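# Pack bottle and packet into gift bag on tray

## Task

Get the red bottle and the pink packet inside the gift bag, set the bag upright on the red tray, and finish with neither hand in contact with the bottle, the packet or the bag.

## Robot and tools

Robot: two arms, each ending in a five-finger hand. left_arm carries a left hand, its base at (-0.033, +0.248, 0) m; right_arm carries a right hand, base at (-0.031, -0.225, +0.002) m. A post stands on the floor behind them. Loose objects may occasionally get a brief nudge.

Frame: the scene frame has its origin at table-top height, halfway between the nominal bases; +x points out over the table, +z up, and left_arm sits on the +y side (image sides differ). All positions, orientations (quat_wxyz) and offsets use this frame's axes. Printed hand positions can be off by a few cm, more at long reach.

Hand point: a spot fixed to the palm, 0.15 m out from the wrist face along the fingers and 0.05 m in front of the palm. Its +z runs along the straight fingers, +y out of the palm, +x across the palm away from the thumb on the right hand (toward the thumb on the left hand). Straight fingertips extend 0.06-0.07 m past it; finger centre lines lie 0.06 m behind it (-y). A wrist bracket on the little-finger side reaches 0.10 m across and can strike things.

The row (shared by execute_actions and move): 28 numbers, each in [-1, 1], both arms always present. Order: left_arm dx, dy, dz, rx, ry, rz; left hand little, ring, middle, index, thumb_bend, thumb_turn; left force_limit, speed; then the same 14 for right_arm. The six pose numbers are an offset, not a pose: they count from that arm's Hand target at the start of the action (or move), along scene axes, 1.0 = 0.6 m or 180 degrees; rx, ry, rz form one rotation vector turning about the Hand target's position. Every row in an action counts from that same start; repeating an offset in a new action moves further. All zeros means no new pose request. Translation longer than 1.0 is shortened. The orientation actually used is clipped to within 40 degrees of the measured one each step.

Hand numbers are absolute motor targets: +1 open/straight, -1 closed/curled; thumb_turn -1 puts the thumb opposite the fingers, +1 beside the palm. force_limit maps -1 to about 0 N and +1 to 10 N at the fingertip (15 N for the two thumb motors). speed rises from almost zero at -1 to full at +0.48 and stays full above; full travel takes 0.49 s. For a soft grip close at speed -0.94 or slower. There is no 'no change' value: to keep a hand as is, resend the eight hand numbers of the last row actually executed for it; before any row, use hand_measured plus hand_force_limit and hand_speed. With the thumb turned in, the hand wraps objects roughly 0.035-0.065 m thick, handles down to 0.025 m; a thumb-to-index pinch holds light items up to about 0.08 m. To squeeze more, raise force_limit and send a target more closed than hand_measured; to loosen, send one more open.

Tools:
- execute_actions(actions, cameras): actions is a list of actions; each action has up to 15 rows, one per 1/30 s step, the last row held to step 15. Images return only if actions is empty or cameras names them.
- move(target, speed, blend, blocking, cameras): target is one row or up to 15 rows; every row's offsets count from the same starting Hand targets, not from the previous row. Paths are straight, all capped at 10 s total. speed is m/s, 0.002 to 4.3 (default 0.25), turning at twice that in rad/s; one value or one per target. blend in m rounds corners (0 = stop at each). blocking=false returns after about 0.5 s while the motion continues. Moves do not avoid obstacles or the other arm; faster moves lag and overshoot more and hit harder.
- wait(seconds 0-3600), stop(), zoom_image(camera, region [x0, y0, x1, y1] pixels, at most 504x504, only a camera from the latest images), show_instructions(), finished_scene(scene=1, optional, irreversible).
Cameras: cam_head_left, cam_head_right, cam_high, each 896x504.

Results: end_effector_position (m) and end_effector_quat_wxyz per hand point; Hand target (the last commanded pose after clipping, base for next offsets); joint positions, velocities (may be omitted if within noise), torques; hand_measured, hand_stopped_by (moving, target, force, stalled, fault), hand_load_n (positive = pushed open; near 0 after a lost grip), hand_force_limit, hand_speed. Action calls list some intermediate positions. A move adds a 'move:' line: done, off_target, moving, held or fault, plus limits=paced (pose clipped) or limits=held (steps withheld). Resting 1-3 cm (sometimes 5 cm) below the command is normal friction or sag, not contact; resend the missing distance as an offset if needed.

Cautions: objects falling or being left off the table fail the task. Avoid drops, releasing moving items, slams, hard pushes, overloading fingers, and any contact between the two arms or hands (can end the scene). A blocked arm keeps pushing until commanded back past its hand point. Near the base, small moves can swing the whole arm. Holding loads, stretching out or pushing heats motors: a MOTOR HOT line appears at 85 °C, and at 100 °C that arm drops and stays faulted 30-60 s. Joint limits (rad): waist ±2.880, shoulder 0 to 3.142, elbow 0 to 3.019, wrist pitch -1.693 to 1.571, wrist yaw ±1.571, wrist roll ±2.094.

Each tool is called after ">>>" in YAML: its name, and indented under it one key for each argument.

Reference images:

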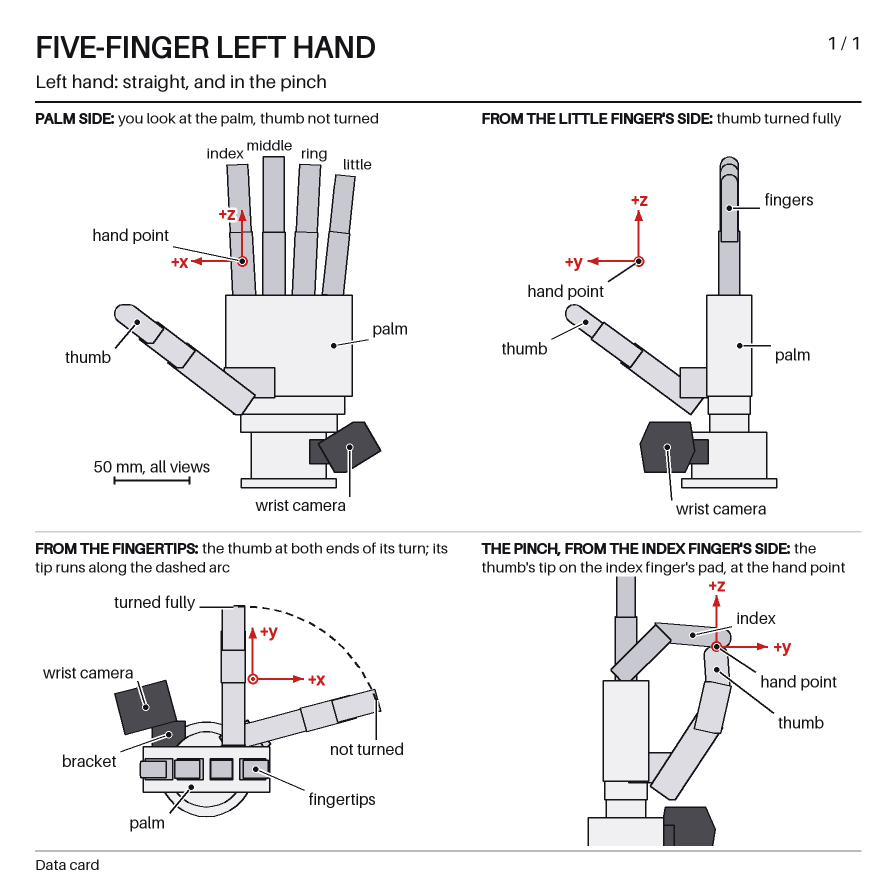

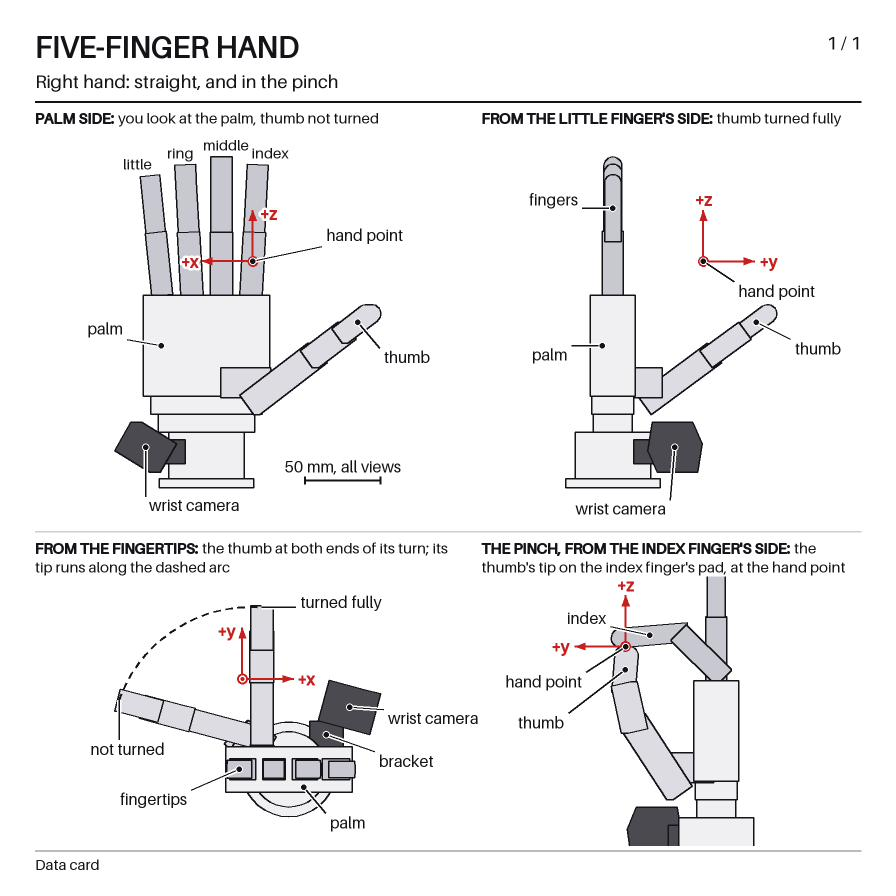

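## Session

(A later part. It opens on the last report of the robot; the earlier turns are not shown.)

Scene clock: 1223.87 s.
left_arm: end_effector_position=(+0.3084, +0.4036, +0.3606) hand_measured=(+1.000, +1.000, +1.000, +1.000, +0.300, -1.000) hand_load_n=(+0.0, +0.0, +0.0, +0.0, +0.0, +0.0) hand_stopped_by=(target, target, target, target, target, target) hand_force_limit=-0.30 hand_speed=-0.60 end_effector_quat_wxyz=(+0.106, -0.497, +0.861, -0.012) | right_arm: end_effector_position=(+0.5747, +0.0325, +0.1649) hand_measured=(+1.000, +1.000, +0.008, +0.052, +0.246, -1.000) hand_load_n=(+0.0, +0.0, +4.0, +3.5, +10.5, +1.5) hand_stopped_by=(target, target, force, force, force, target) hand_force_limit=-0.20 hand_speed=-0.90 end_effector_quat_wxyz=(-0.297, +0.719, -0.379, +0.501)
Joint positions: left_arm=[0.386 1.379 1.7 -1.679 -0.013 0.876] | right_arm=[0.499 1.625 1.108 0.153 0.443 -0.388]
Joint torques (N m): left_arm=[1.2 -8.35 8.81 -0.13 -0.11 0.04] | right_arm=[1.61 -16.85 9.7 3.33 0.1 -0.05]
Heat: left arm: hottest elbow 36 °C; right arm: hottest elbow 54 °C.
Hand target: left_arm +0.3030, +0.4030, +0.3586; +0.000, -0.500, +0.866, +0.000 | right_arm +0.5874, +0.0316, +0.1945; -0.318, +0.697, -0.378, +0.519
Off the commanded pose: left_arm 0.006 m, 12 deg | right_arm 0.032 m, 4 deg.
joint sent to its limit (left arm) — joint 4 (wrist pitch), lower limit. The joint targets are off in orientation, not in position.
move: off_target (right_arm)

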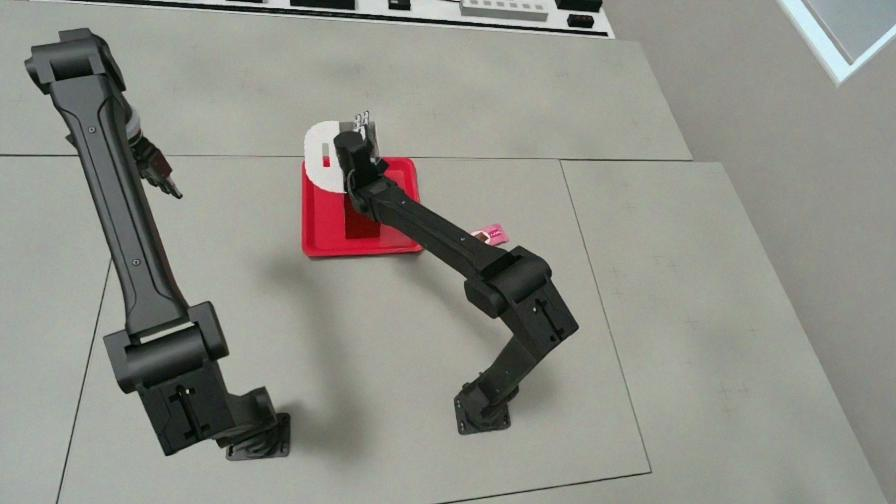

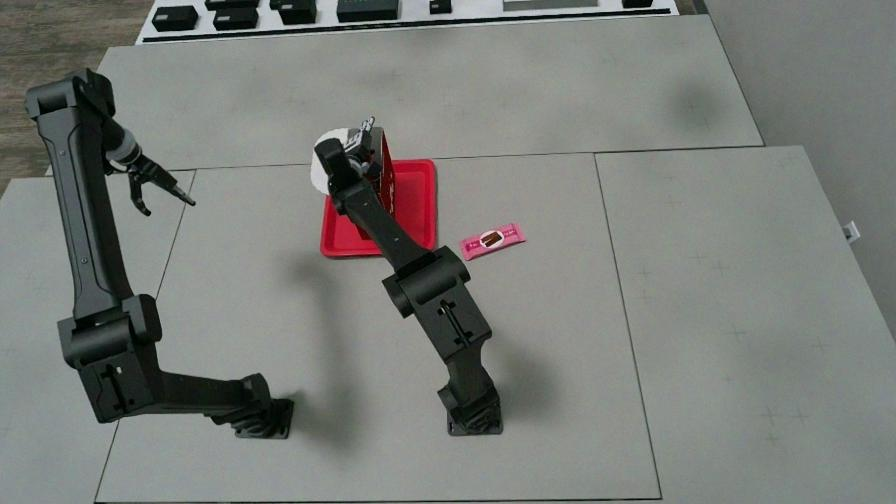

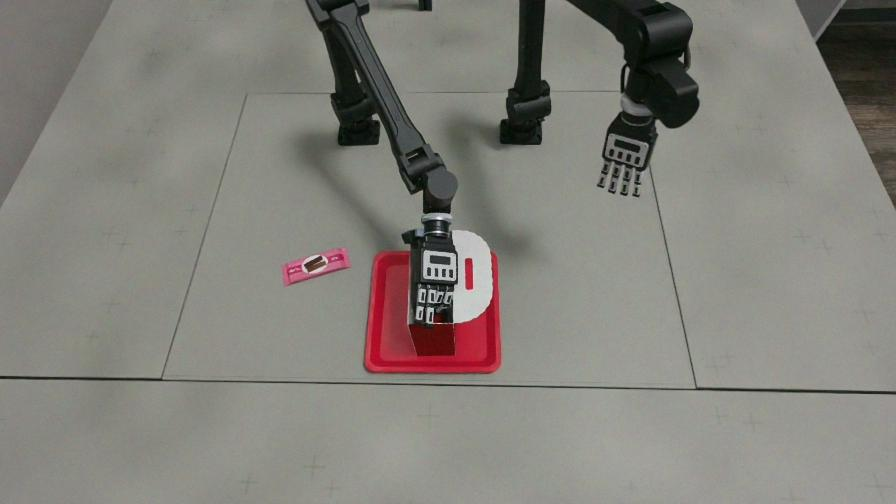

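>>> move:
  target: [0, 0, 0, 0, 0, 0, 1, 1, 1, 1, 0.3, -1, -0.3, -0.6, 0.0, 0.0, -0.01, 0, 0, 0, 1, 1, -0.75, -0.6, -0.6, -1, -0.2, -0.9]
  speed: 0.03

>>> move:
  target: [0, 0, 0, 0, 0, 0, 1, 1, 1, 1, 0.3, -1, -0.3, -0.6, 0.0, 0.0, -0.01, 0, 0, 0, 1, 1, -0.75, -0.6, -0.6, -1, -0.2, -0.9]
  speed: 0.03

Scene clock: 1232.60 s.
left_arm: end_effector_position=(+0.3084, +0.4036, +0.3606) hand_measured=(+1.000, +1.000, +1.000, +1.000, +0.300, -1.000) hand_load_n=(+0.0, +0.0, +0.0, +0.0, +0.0, +0.0) hand_stopped_by=(target, target, target, target, target, target) hand_force_limit=-0.30 hand_speed=-0.60 end_effector_quat_wxyz=(+0.106, -0.497, +0.861, -0.012) | right_arm: end_effector_position=(+0.5757, +0.0330, +0.1639) hand_measured=(+1.000, +1.000, +0.008, +0.052, +0.246, -1.000) hand_load_n=(+0.0, +0.0, +4.0, +3.5, +10.5, +1.0) hand_stopped_by=(target, target, force, force, force, target) hand_force_limit=-0.20 hand_speed=-0.90 end_effector_quat_wxyz=(-0.301, +0.717, -0.379, +0.503)
Joint positions: left_arm=[0.386 1.379 1.7 -1.679 -0.013 0.876] | right_arm=[0.499 1.629 1.103 0.171 0.443 -0.388]
Joint torques (N m): left_arm=[0.91 -8.7 8.83 -0.16 -0.11 0.05] | right_arm=[1.55 -16.38 9.42 3.28 0.1 -0.04]
Heat: left arm: hottest elbow 36 °C; right arm: hottest elbow 53 °C.
Hand target: left_arm +0.3030, +0.4030, +0.3586; +0.000, -0.500, +0.866, +0.000 | right_arm +0.5874, +0.0316, +0.1886; -0.318, +0.697, -0.378, +0.519
Off the commanded pose: left_arm 0.006 m, 12 deg | right_arm 0.027 m, 4 deg.
joint sent to its limit (left arm) — joint 4 (wrist pitch), lower limit. The joint targets are off in orientation, not in position.
move: off_target (right_arm)

Scene clock: 1233.23 s.
left_arm: end_effector_position=(+0.3084, +0.4036, +0.3606) hand_measured=(+1.000, +1.000, +1.000, +1.000, +0.300, -1.000) hand_load_n=(+0.0, +0.0, +0.0, +0.0, +0.0, +0.0) hand_stopped_by=(target, target, target, target, target, target) hand_force_limit=-0.30 hand_speed=-0.60 end_effector_quat_wxyz=(+0.106, -0.497, +0.861, -0.012) | right_arm: end_effector_position=(+0.5767, +0.0336, +0.1637) hand_measured=(+1.000, +1.000, +0.008, +0.052, +0.246, -1.000) hand_load_n=(+0.0, +0.0, +4.5, +3.5, +10.0, +0.5) hand_stopped_by=(target, target, force, force, force, target) hand_force_limit=-0.20 hand_speed=-0.90 end_effector_quat_wxyz=(-0.304, +0.713, -0.379, +0.505)
Joint positions: left_arm=[0.386 1.379 1.7 -1.679 -0.013 0.876] | right_arm=[0.499 1.631 1.098 0.189 0.443 -0.388]
Joint torques (N m): left_arm=[1.08 -8.47 8.79 -0.14 -0.11 0.06] | right_arm=[1.49 -15.97 9.17 3.3 0.08 -0.04]
Heat: left arm: hottest elbow 36 °C; right arm: hottest elbow 53 °C.
Hand target: left_arm +0.3030, +0.4030, +0.3586; +0.000, -0.500, +0.866, +0.000 | right_arm +0.5874, +0.0316, +0.1827; -0.318, +0.697, -0.378, +0.519
Off the commanded pose: left_arm 0.006 m, 12 deg | right_arm 0.022 m, 3 deg.
joint sent to its limit (left arm) — joint 4 (wrist pitch), lower limit. The joint targets are off in orientation, not in position.
move: off_target (right_arm)

>>> move:
  target:
    - [0, 0, 0, 0, 0, 0, 1, 1, 1, 1, 0.3, -1, -0.3, -0.6, 0.0, 0.0, 0.012, 0, 0, 0, 1, 1, -0.75, -0.6, -0.6, -1, -0.2, -0.9]
    - [0, 0, 0, 0, 0, 0, 1, 1, 1, 1, 0.3, -1, -0.3, -0.6, 0.0, 0.0, 0.012, 0, 0, 0, 1, 1, 0.35, 0.35, 0.7, -1, -0.2, -0.7]
  speed: 0.03
  cameras: ["all"]

>>> zoom_image:
  camera: "cam_high"
  region: [340, 170, 540, 390]

>>> zoom_image:
  camera: "cam_head_left"
  region: [280, 80, 480, 280]

Scene clock: 1268.33 s.
left_arm: end_effector_position=(+0.3084, +0.4036, +0.3606) hand_measured=(+1.000, +1.000, +1.000, +1.000, +0.300, -1.000) hand_load_n=(+0.0, +0.0, +0.5, +0.0, +0.0, +0.0) hand_stopped_by=(target, target, target, target, target, target) hand_force_limit=-0.30 hand_speed=-0.60 end_effector_quat_wxyz=(+0.106, -0.497, +0.861, -0.012) | right_arm: end_effector_position=(+0.5766, +0.0335, +0.1638) hand_measured=(+1.000, +1.000, +0.350, +0.350, +0.700, -1.000) hand_load_n=(+0.0, +0.0, +0.0, +0.0, +0.0, +0.0) hand_stopped_by=(target, target, target, target, target, target) hand_force_limit=-0.20 hand_speed=-0.70 end_effector_quat_wxyz=(-0.304, +0.713, -0.379, +0.505)
Joint positions: left_arm=[0.386 1.379 1.7 -1.679 -0.013 0.876] | right_arm=[0.499 1.631 1.098 0.189 0.443 -0.388]
Joint torques (N m): left_arm=[0.73 -8.35 8.84 -0.14 -0.12 0.07] | right_arm=[1.49 -16.73 9.91 2.58 0.09 -0.03]
Heat: left arm: hottest elbow 36 °C; right arm: hottest elbow 52 °C.
Hand target: left_arm +0.3030, +0.4030, +0.3586; +0.000, -0.500, +0.866, +0.000 | right_arm +0.5873, +0.0316, +0.1898; -0.318, +0.697, -0.378, +0.519
Off the commanded pose: left_arm 0.006 m, 12 deg | right_arm 0.028 m, 3 deg.
joint sent to its limit (left arm) — joint 4 (wrist pitch), lower limit. The joint targets are off in orientation, not in position.
move: off_target (right_arm); target 2's new numbers were sent with right_arm's hand 0.029 m and 3 deg from that target

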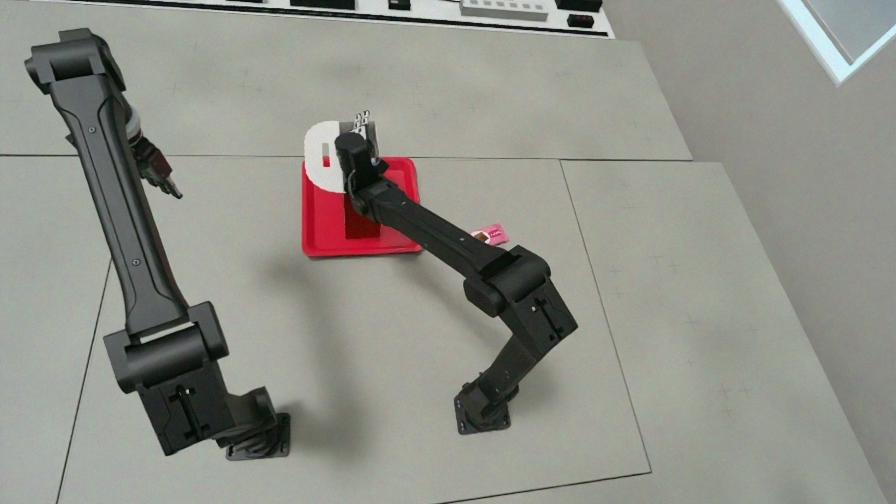

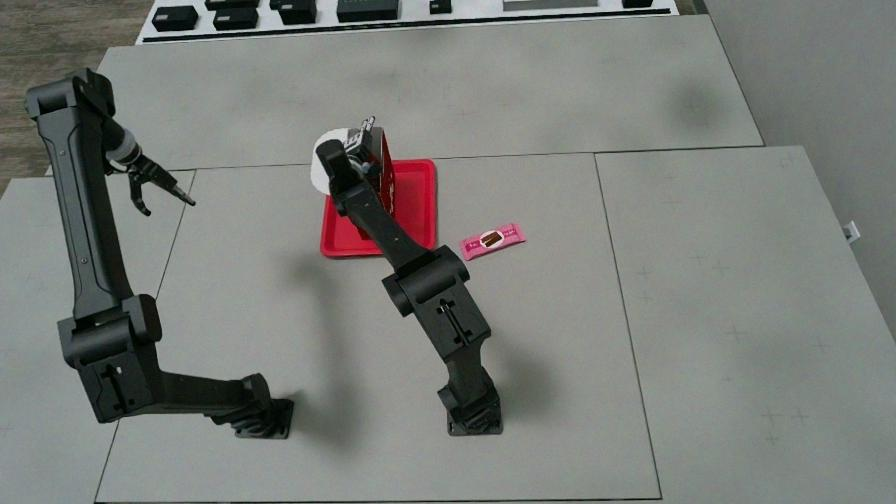

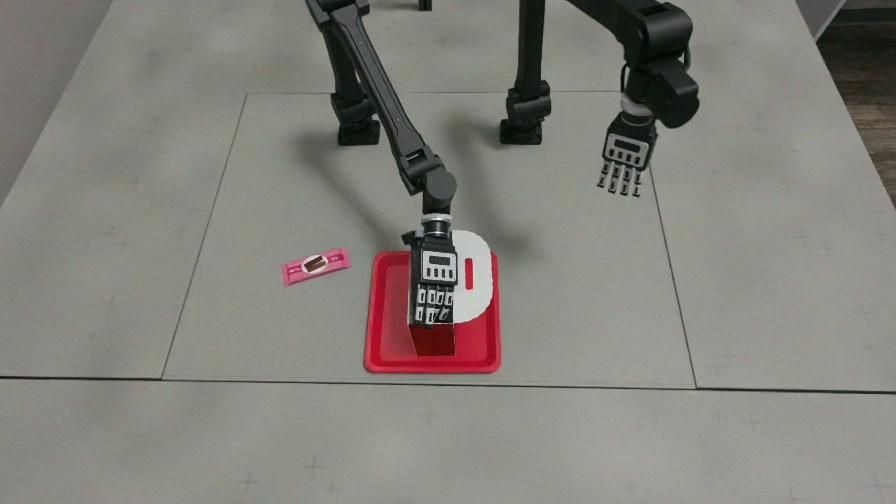

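Scaled by 2.291 from the camera's image (finer frame: 1280x720).

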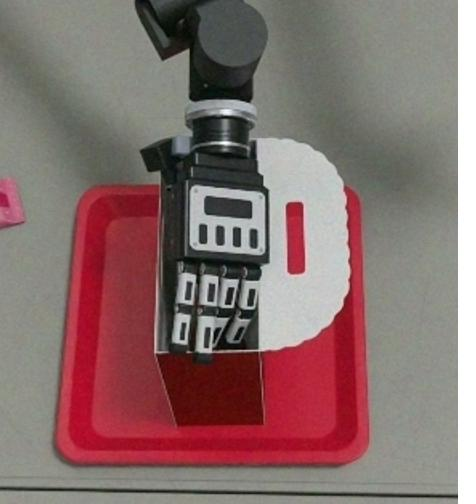

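Scaled by 2.520 from the camera's image (finer frame: 1280x720).

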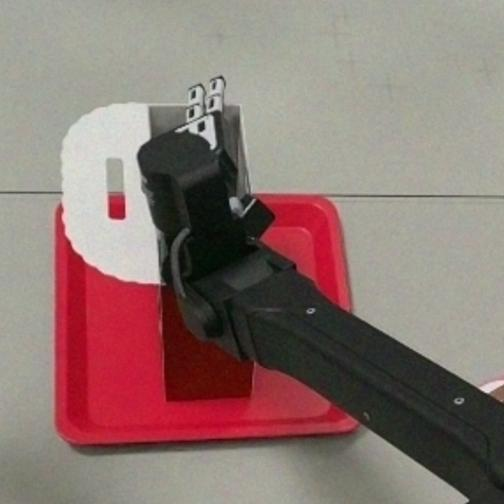

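>>> move:
  target: [0, 0, 0, 0, 0, 0, 1, 1, 1, 1, 0.3, -1, -0.3, -0.6, 0.012, 0.0, 0.035, 0, 0, 0, 1, 1, 0.35, 0.35, 0.7, -1, -0.2, -0.7]
  speed: 0.05

Scene clock: 1274.27 s.
left_arm: end_effector_position=(+0.3084, +0.4036, +0.3606) hand_measured=(+1.000, +1.000, +1.000, +1.000, +0.300, -1.000) hand_load_n=(+0.0, +0.0, +0.0, +0.5, +0.0, +0.0) hand_stopped_by=(target, target, target, target, target, target) hand_force_limit=-0.30 hand_speed=-0.60 end_effector_quat_wxyz=(+0.106, -0.497, +0.861, -0.012) | right_arm: end_effector_position=(+0.5755, +0.0297, +0.1651) hand_measured=(+1.000, +1.000, +0.350, +0.350, +0.700, -1.000) hand_load_n=(+0.0, +0.0, +0.0, +0.0, +0.0, +0.0) hand_stopped_by=(target, target, target, target, target, target) hand_force_limit=-0.20 hand_speed=-0.70 end_effector_quat_wxyz=(-0.297, +0.719, -0.380, +0.500)
Joint positions: left_arm=[0.386 1.379 1.7 -1.679 -0.013 0.876] | right_arm=[0.494 1.623 1.106 0.153 0.439 -0.388]
Joint torques (N m): left_arm=[0.79 -8.18 8.88 -0.08 -0.11 0.06] | right_arm=[1.49 -17.49 12.52 1.96 0.02 -0.07]
Heat: left arm: hottest elbow 36 °C; right arm: hottest elbow 52 °C.
Hand target: left_arm +0.3030, +0.4030, +0.3586; +0.000, -0.500, +0.866, +0.000 | right_arm +0.5946, +0.0316, +0.2108; -0.318, +0.697, -0.378, +0.519
Off the commanded pose: left_arm 0.006 m, 12 deg | right_arm 0.050 m, 4 deg.
joint sent to its limit (left arm) — joint 4 (wrist pitch), lower limit. The joint targets are off in orientation, not in position.
move: off_target (right_arm)

>>> move:
  target: [0, 0, 0, 0, 0, 0, 1, 1, 1, 1, 0.3, -1, -0.3, -0.6, 0.012, 0.003, 0.04, 0, 0, 0, 1, 1, 0.35, 0.35, 0.7, -1, -0.2, -0.7]
  speed: 0.05
  cameras: ["cam_high", "cam_head_left"]

>>> zoom_image:
  camera: "cam_high"
  region: [340, 170, 540, 390]

Scene clock: 1282.70 s.
left_arm: end_effector_position=(+0.3084, +0.4036, +0.3606) hand_measured=(+1.000, +1.000, +1.000, +1.000, +0.300, -1.000) hand_load_n=(+0.0, +0.0, +0.0, +0.0, +0.0, +0.0) hand_stopped_by=(target, target, target, target, target, target) hand_force_limit=-0.30 hand_speed=-0.60 end_effector_quat_wxyz=(+0.106, -0.497, +0.861, -0.012) | right_arm: end_effector_position=(+0.5835, +0.0322, +0.1907) hand_measured=(+1.000, +1.000, +0.350, +0.350, +0.700, -1.000) hand_load_n=(+0.0, +0.0, +0.0, +0.0, +0.0, +0.0) hand_stopped_by=(target, target, target, target, target, target) hand_force_limit=-0.20 hand_speed=-0.70 end_effector_quat_wxyz=(-0.298, +0.718, -0.380, +0.501)
Joint positions: left_arm=[0.386 1.379 1.7 -1.679 -0.013 0.876] | right_arm=[0.49 1.611 1.164 0.086 0.436 -0.389]
Joint torques (N m): left_arm=[0.91 -8.18 8.77 -0.06 -0.11 0.03] | right_arm=[1.49 -17.14 12.92 1.92 0.01 -0.07]
Heat: left arm: hottest elbow 36 °C; right arm: hottest elbow 52 °C.
Hand target: left_arm +0.3030, +0.4030, +0.3586; +0.000, -0.500, +0.866, +0.000 | right_arm +0.6018, +0.0331, +0.2348; -0.318, +0.697, -0.379, +0.519
Off the commanded pose: left_arm 0.006 m, 12 deg | right_arm 0.048 m, 4 deg.
joint sent to its limit (left arm) — joint 4 (wrist pitch), lower limit. The joint targets are off in orientation, not in position.
move: off_target (right_arm)
Images, in order (width x height): cam_head_left 896x504, cam_high 896x504.

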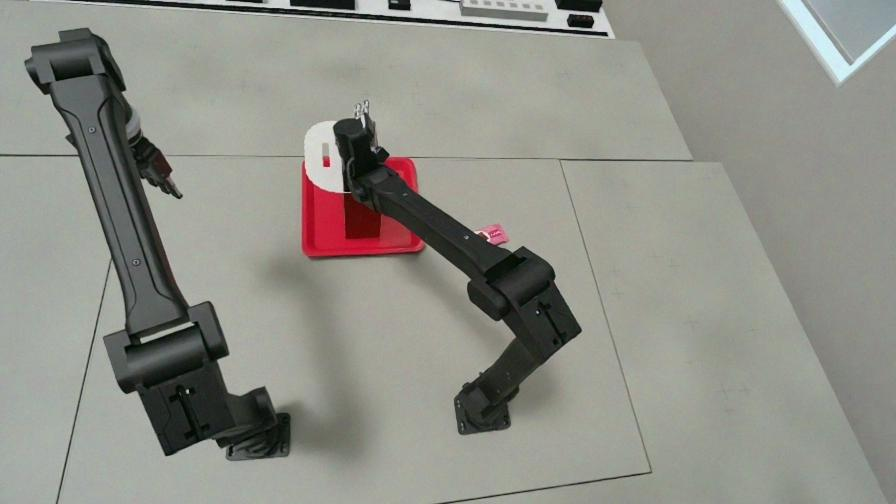

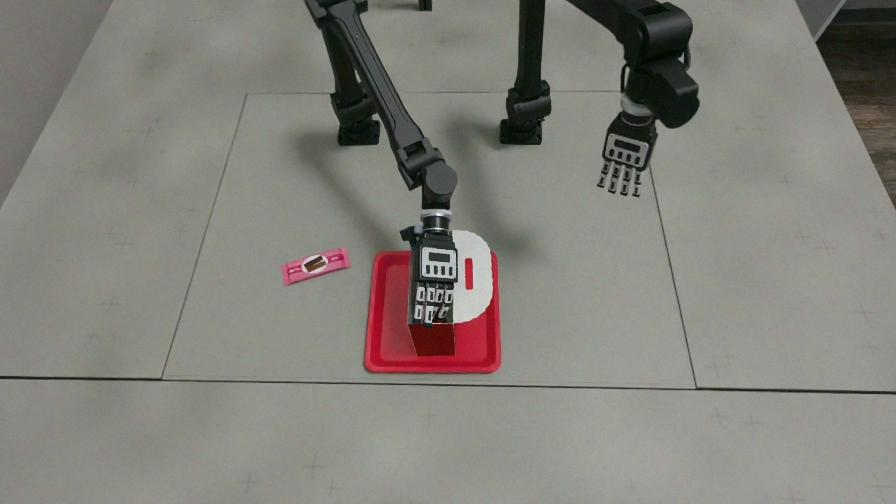

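Scaled by 2.291 from the camera's image (finer frame: 1280x720).

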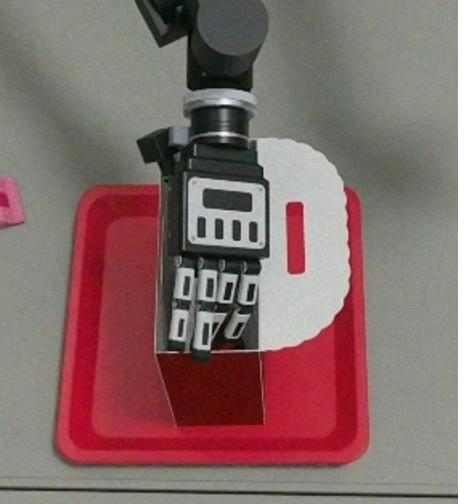

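>>> move:
  target: [0, 0, 0, 0, 0, 0, 1, 1, 1, 1, 0.3, -1, -0.3, -0.6, 0.006, 0.003, 0.08, 0, 0, 0, 1, 1, 0.35, 0.35, 0.7, -1, -0.2, -0.7]
  speed: 0.07
  cameras: ["cam_high", "cam_head_left"]

>>> zoom_image:
  camera: "cam_high"
  region: [340, 170, 540, 390]

Scene clock: 1292.23 s.
left_arm: end_effector_position=(+0.3084, +0.4036, +0.3606) hand_measured=(+1.000, +1.000, +1.000, +1.000, +0.300, -1.000) hand_load_n=(+0.0, +0.0, +0.0, +0.0, +0.0, +0.0) hand_stopped_by=(target, target, target, target, target, target) hand_force_limit=-0.30 hand_speed=-0.60 end_effector_quat_wxyz=(+0.106, -0.497, +0.861, -0.012) | right_arm: end_effector_position=(+0.5894, +0.0356, +0.2369) hand_measured=(+1.000, +1.000, +0.350, +0.350, +0.700, -1.000) hand_load_n=(+0.0, +0.0, +0.0, +0.0, +0.0, +0.0) hand_stopped_by=(target, target, target, target, target, target) hand_force_limit=-0.20 hand_speed=-0.70 end_effector_quat_wxyz=(-0.298, +0.719, -0.380, +0.501)
Joint positions: left_arm=[0.386 1.379 1.7 -1.679 -0.013 0.876] | right_arm=[0.49 1.582 1.26 -0.04 0.436 -0.389]
Joint torques (N m): left_arm=[0.85 -8.23 8.79 -0.14 -0.1 0.07] | right_arm=[1.38 -16.79 13.37 1.81 0.01 -0.06]
Heat: left arm: hottest elbow 36 °C; right arm: hottest elbow 53 °C.
Hand target: left_arm +0.3030, +0.4030, +0.3586; +0.000, -0.500, +0.866, +0.000 | right_arm +0.6055, +0.0351, +0.2827; -0.318, +0.697, -0.379, +0.519
Off the commanded pose: left_arm 0.006 m, 12 deg | right_arm 0.049 m, 4 deg.
joint sent to its limit (left arm) — joint 4 (wrist pitch), lower limit. The joint targets are off in orientation, not in position.
move: off_target (right_arm)
Images, in order (width x height): cam_head_left 896x504, cam_high 896x504.

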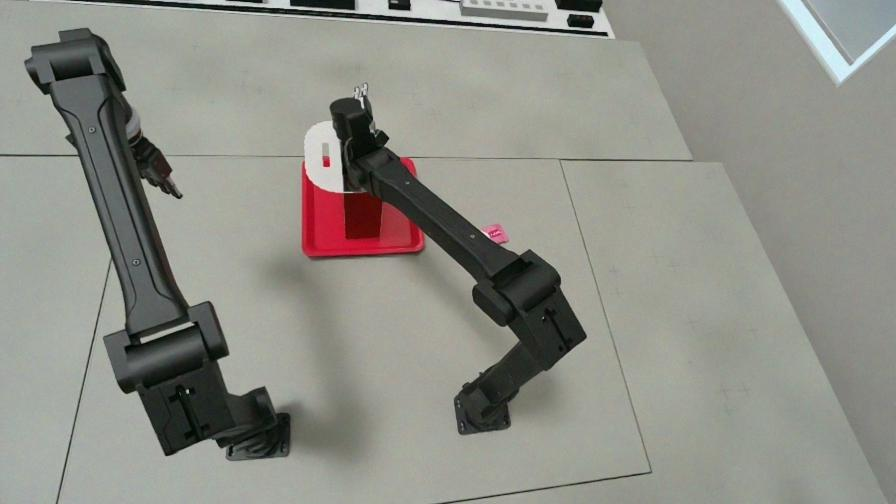

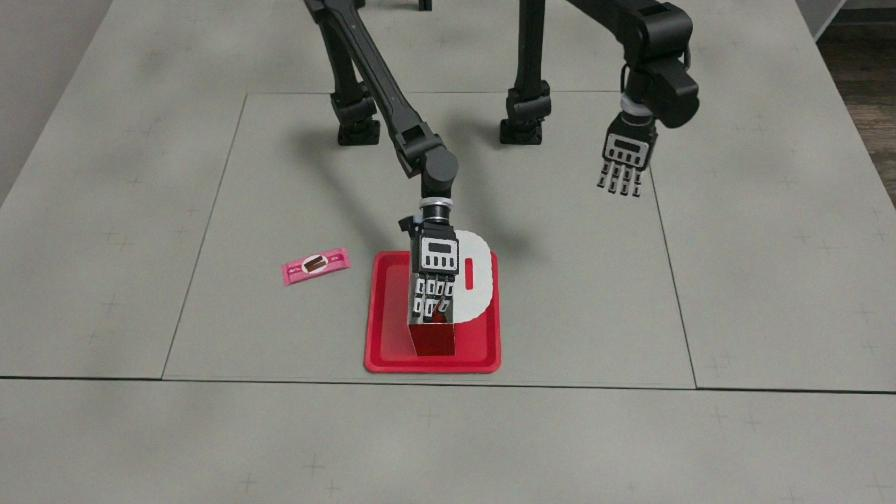

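Scaled by 2.291 from the camera's image (finer frame: 1280x720).

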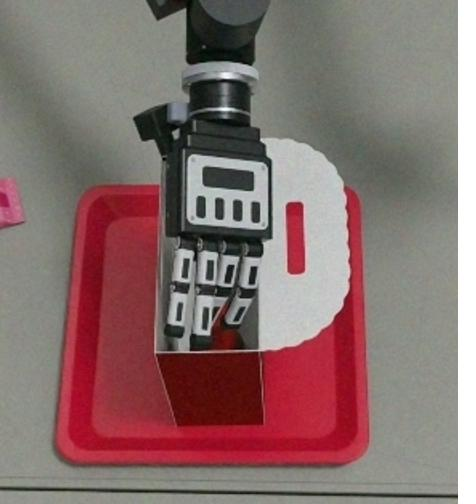

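>>> move:
  target:
    - [0, 0, 0, 0, 0, 0, 1, 1, 1, 1, 0.3, -1, -0.3, -0.6, 0.0, 0.0, 0.13, 0, 0, 0, 1, 1, 0.35, 0.35, 0.7, -1, -0.2, -0.7]
    - [0, 0, 0, 0, 0, 0, 1, 1, 1, 1, 0.3, -1, -0.3, -0.6, -0.30, -0.30, 0.13, -0.006, 0.03, 0.05, 1, 1, 0.35, 0.35, 0.7, -1, -0.2, -0.7]
    - [0, 0, 0, 0, 0, 0, 1, 1, 1, 1, 0.3, -1, -0.3, -0.6, -0.3775, -0.4145, -0.18, -0.0108, 0.0546, 0.089, 1, 1, 0.35, 0.35, 0.7, -1, -0.2, -0.7]
  speed: [0.12, 0.2, 0.2]
  blend: [0.03, 0.06, 0]

>>> move:
  target: [0, 0, 0, 0, 0, 0, 1, 1, 1, 1, 0.3, -1, -0.3, -0.6, 0.0, 0.0, 0.0, 0, 0, 0, 1, 1, 1, 0.6, 0.8, -1, -0.2, -0.5]
  cameras: ["all"]

>>> zoom_image:
  camera: "cam_high"
  region: [230, 170, 380, 320]

>>> zoom_image:
  camera: "cam_high"
  region: [390, 220, 500, 380]

>>> zoom_image:
  camera: "cam_head_right"
  region: [430, 170, 580, 300]

Scene clock: 1485.23 s.
left_arm: end_effector_position=(+0.3084, +0.4036, +0.3606) hand_measured=(+1.000, +1.000, +1.000, +1.000, +0.300, -1.000) hand_load_n=(+0.0, +0.0, +0.0, +0.0, +0.0, +0.0) hand_stopped_by=(target, target, target, target, target, target) hand_force_limit=-0.30 hand_speed=-0.60 end_effector_quat_wxyz=(+0.106, -0.497, +0.861, -0.012) | right_arm: end_effector_position=(+0.3740, -0.2090, +0.1720) hand_measured=(+1.000, +1.000, +0.350, +0.350, +0.700, -1.000) hand_load_n=(+0.0, +0.0, +0.0, +0.0, +0.0, +0.0) hand_stopped_by=(target, target, target, target, target, target) hand_force_limit=-0.20 hand_speed=-0.70 end_effector_quat_wxyz=(-0.344, +0.792, -0.299, +0.405)
Joint positions: left_arm=[0.386 1.379 1.7 -1.679 -0.013 0.876] | right_arm=[-0.134 0.904 0.586 -0.175 -0.405 -0.715]
Joint torques (N m): left_arm=[0.79 -8.35 8.87 -0.09 -0.12 0.04] | right_arm=[1.55 -2.84 9.09 2.66 -0.22 -0.08]
Heat: left arm: hottest elbow 36 °C; right arm: hottest elbow 63 °C.
Hand target: left_arm +0.3030, +0.4030, +0.3586; +0.000, -0.500, +0.866, +0.000 | right_arm +0.3789, -0.2137, +0.1746; -0.342, +0.790, -0.295, +0.415
Off the commanded pose: left_arm 0.006 m, 12 deg | right_arm 0.007 m, 1 deg.
joint sent to its limit (left arm) — joint 4 (wrist pitch), lower limit. The joint targets are off in orientation, not in position.
move: done

Scene clock: 1486.00 s.
left_arm: end_effector_position=(+0.3084, +0.4036, +0.3606) hand_measured=(+1.000, +1.000, +1.000, +1.000, +0.300, -1.000) hand_load_n=(+0.0, +0.0, +0.0, +0.0, +0.0, +0.0) hand_stopped_by=(target, target, target, target, target, target) hand_force_limit=-0.30 hand_speed=-0.60 end_effector_quat_wxyz=(+0.106, -0.497, +0.861, -0.012) | right_arm: end_effector_position=(+0.3740, -0.2089, +0.1720) hand_measured=(+1.000, +1.000, +1.000, +0.600, +0.800, -1.000) hand_load_n=(+0.0, +0.0, +0.0, +0.0, +0.0, +0.0) hand_stopped_by=(target, target, target, target, target, target) hand_force_limit=-0.20 hand_speed=-0.50 end_effector_quat_wxyz=(-0.344, +0.792, -0.299, +0.405)
Joint positions: left_arm=[0.386 1.379 1.7 -1.679 -0.013 0.876] | right_arm=[-0.134 0.904 0.586 -0.175 -0.406 -0.716]
Joint torques (N m): left_arm=[0.85 -8.64 8.87 -0.05 -0.12 0.06] | right_arm=[1.61 -2.84 9.17 2.73 -0.21 -0.05]
Heat: left arm: hottest elbow 36 °C; right arm: hottest elbow 63 °C.
Hand target: left_arm +0.3030, +0.4030, +0.3586; +0.000, -0.500, +0.866, +0.000 | right_arm +0.3789, -0.2136, +0.1746; -0.342, +0.790, -0.295, +0.414
Off the commanded pose: left_arm 0.006 m, 12 deg | right_arm 0.007 m, 1 deg.
joint sent to its limit (left arm) — joint 4 (wrist pitch), lower limit. The joint targets are off in orientation, not in position.
move: done

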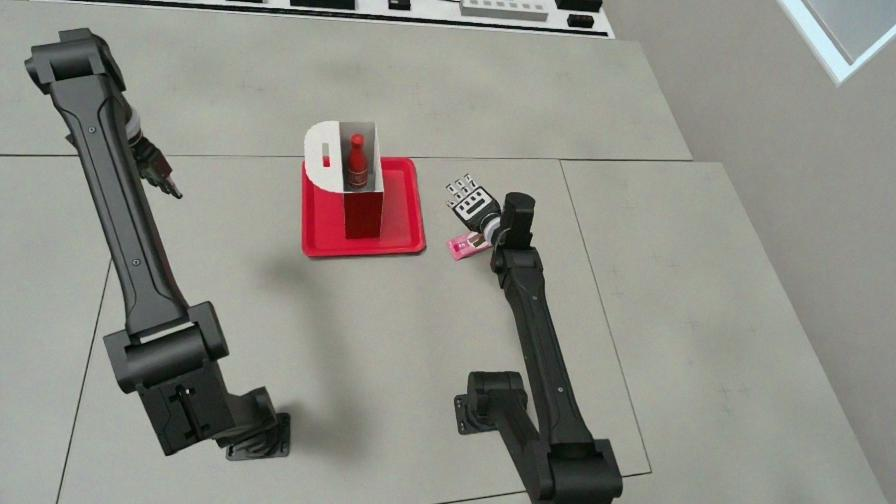

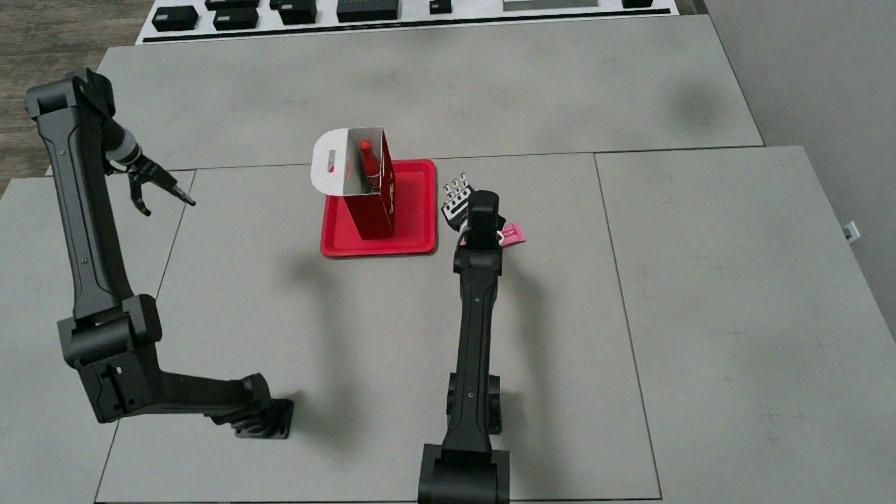

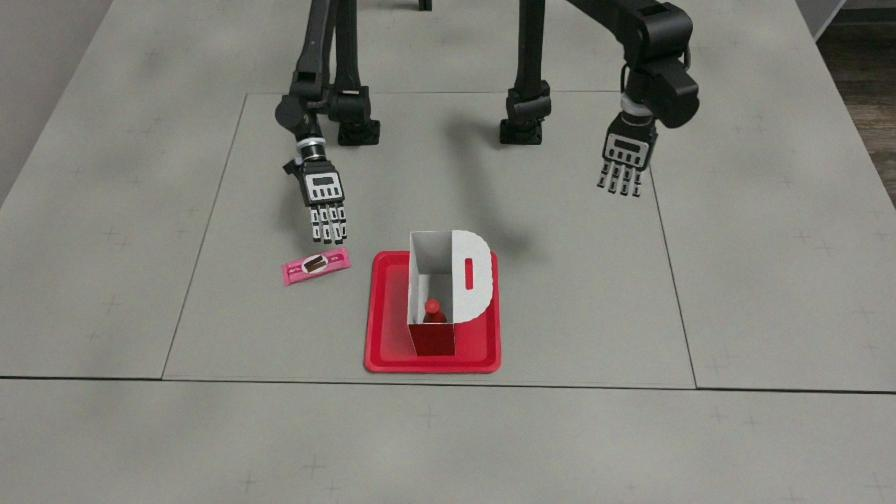

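Scaled by 3.360 from the camera's image (finer frame: 1280x720).

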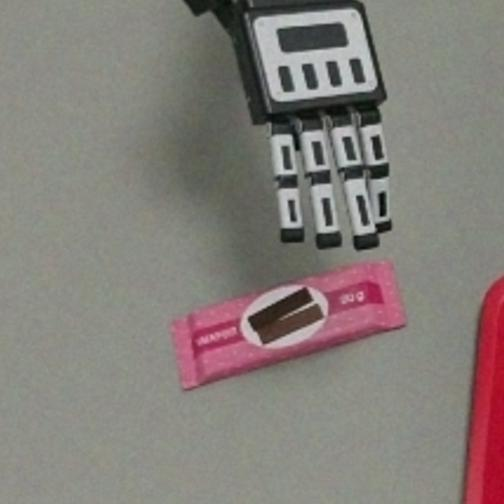

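Scaled by 3.150 from the camera's image (finer frame: 1280x720).

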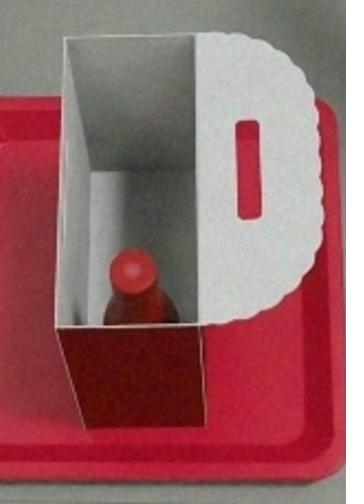

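Scaled by 3.360 from the camera's image (finer frame: 1280x720).

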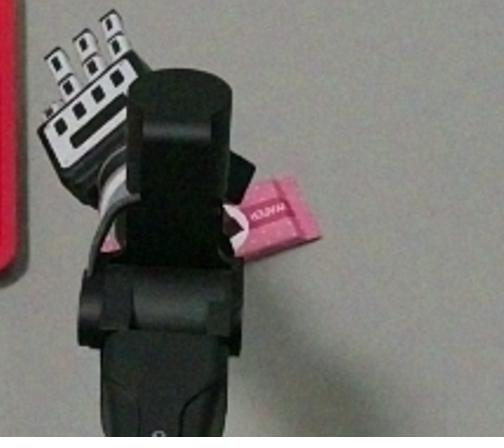

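>>> move:
  target: [0, 0, 0, 0, 0, 0, 1, 1, 1, 1, 0.3, -1, -0.3, -0.6, 0.008, -0.008, -0.20, 0, 0, 0, 1, 1, 1, 0.6, 0.8, -1, -0.2, -0.5]
  speed: 0.12
  cameras: ["all"]

>>> zoom_image:
  camera: "cam_high"
  region: [260, 190, 380, 310]

>>> zoom_image:
  camera: "cam_head_left"
  region: [420, 180, 540, 300]

>>> zoom_image:
  camera: "cam_head_right"
  region: [430, 170, 550, 290]

Scene clock: 1498.57 s.
left_arm: end_effector_position=(+0.3084, +0.4036, +0.3606) hand_measured=(+1.000, +1.000, +1.000, +1.000, +0.300, -1.000) hand_load_n=(+0.0, +0.0, +0.0, +0.0, +0.0, +0.0) hand_stopped_by=(target, target, target, target, target, target) hand_force_limit=-0.30 hand_speed=-0.60 end_effector_quat_wxyz=(+0.106, -0.497, +0.861, -0.012) | right_arm: end_effector_position=(+0.3800, -0.2131, +0.0527) hand_measured=(+1.000, +1.000, +1.000, +0.600, +0.800, -1.000) hand_load_n=(+0.0, +0.0, +0.0, +0.0, +0.0, +0.0) hand_stopped_by=(target, target, target, target, target, target) hand_force_limit=-0.20 hand_speed=-0.50 end_effector_quat_wxyz=(-0.344, +0.793, -0.298, +0.406)
Joint positions: left_arm=[0.386 1.379 1.7 -1.679 -0.013 0.876] | right_arm=[-0.147 1.197 0.388 0.313 -0.419 -0.725]
Joint torques (N m): left_arm=[0.91 -8.06 8.88 -0.05 -0.12 0.04] | right_arm=[1.38 -4.84 7.04 2.71 -0.22 -0.05]
Heat: left arm: hottest elbow 36 °C; right arm: hottest elbow 60 °C.
Hand target: left_arm +0.3030, +0.4030, +0.3586; +0.000, -0.500, +0.866, +0.000 | right_arm +0.3837, -0.2184, +0.0546; -0.342, +0.790, -0.295, +0.414
Off the commanded pose: left_arm 0.006 m, 12 deg | right_arm 0.007 m, 1 deg.
joint sent to its limit (left arm) — joint 4 (wrist pitch), lower limit. The joint targets are off in orientation, not in position.
move: done

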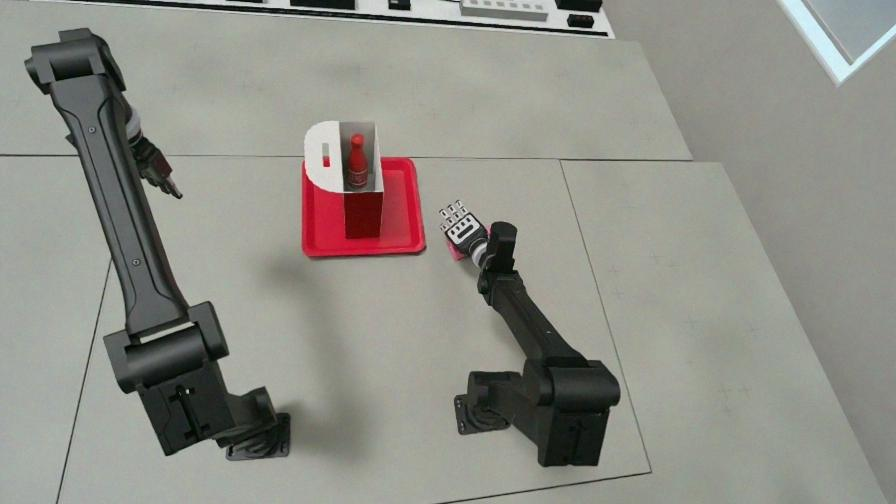

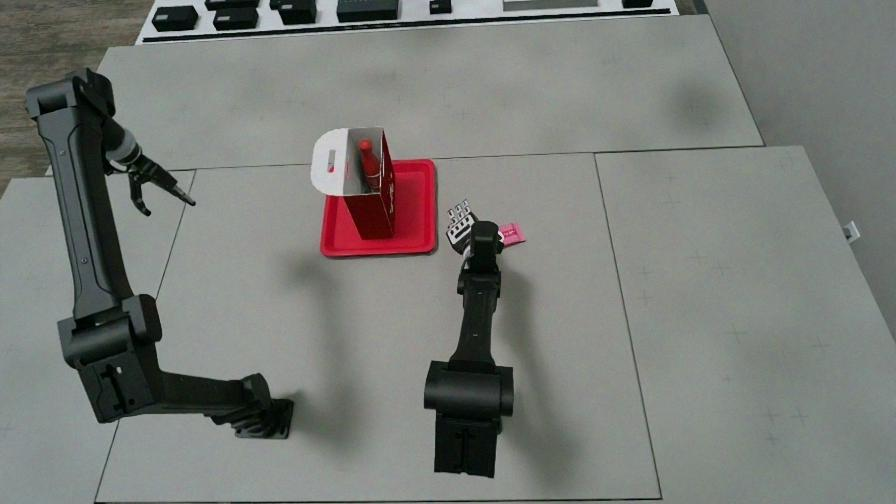

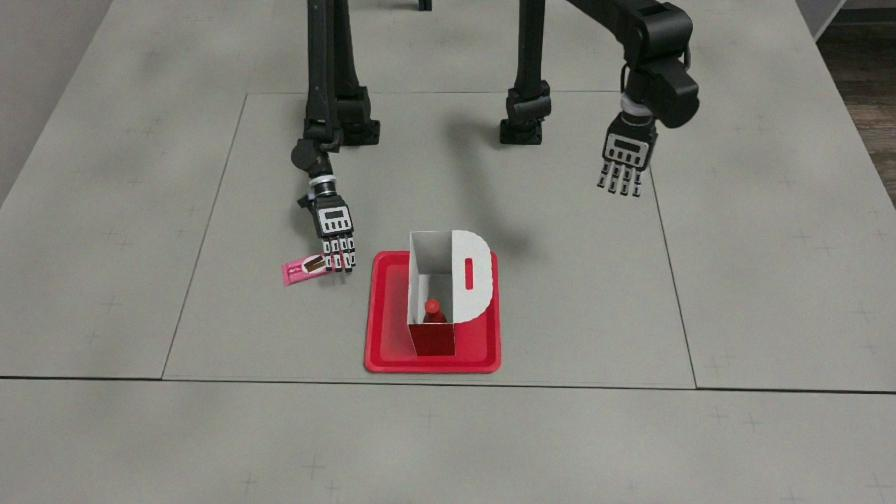

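Scaled by 4.200 from the camera's image (finer frame: 1280x720).

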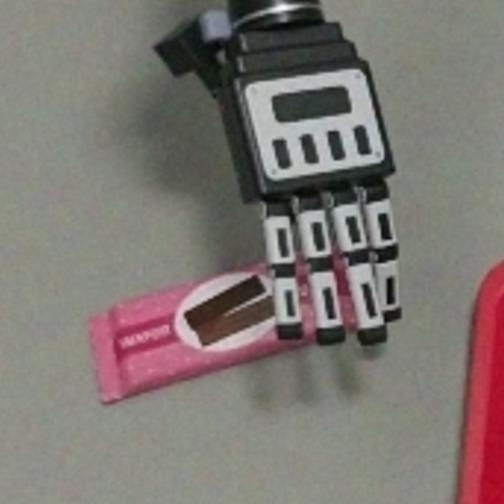

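Scaled by 4.200 from the camera's image (finer frame: 1280x720).

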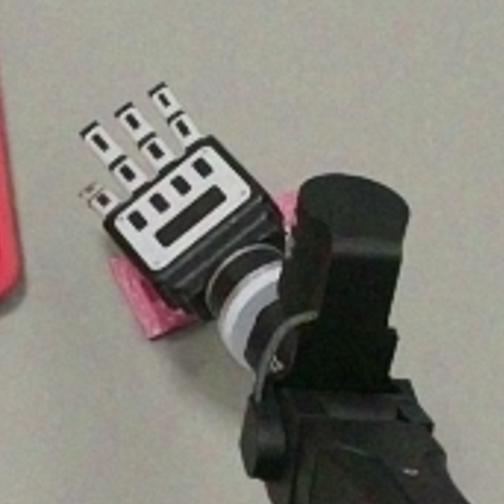

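Scaled by 4.200 from the camera's image (finer frame: 1280x720).

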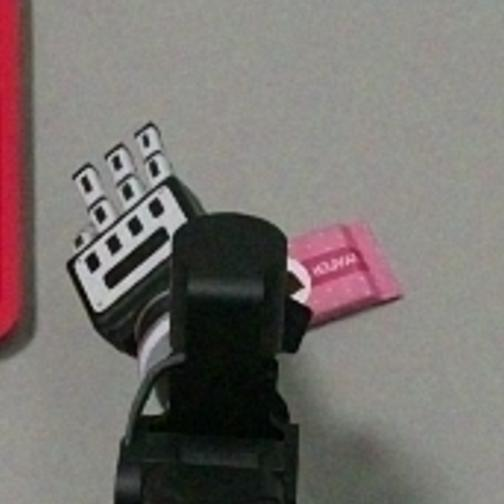

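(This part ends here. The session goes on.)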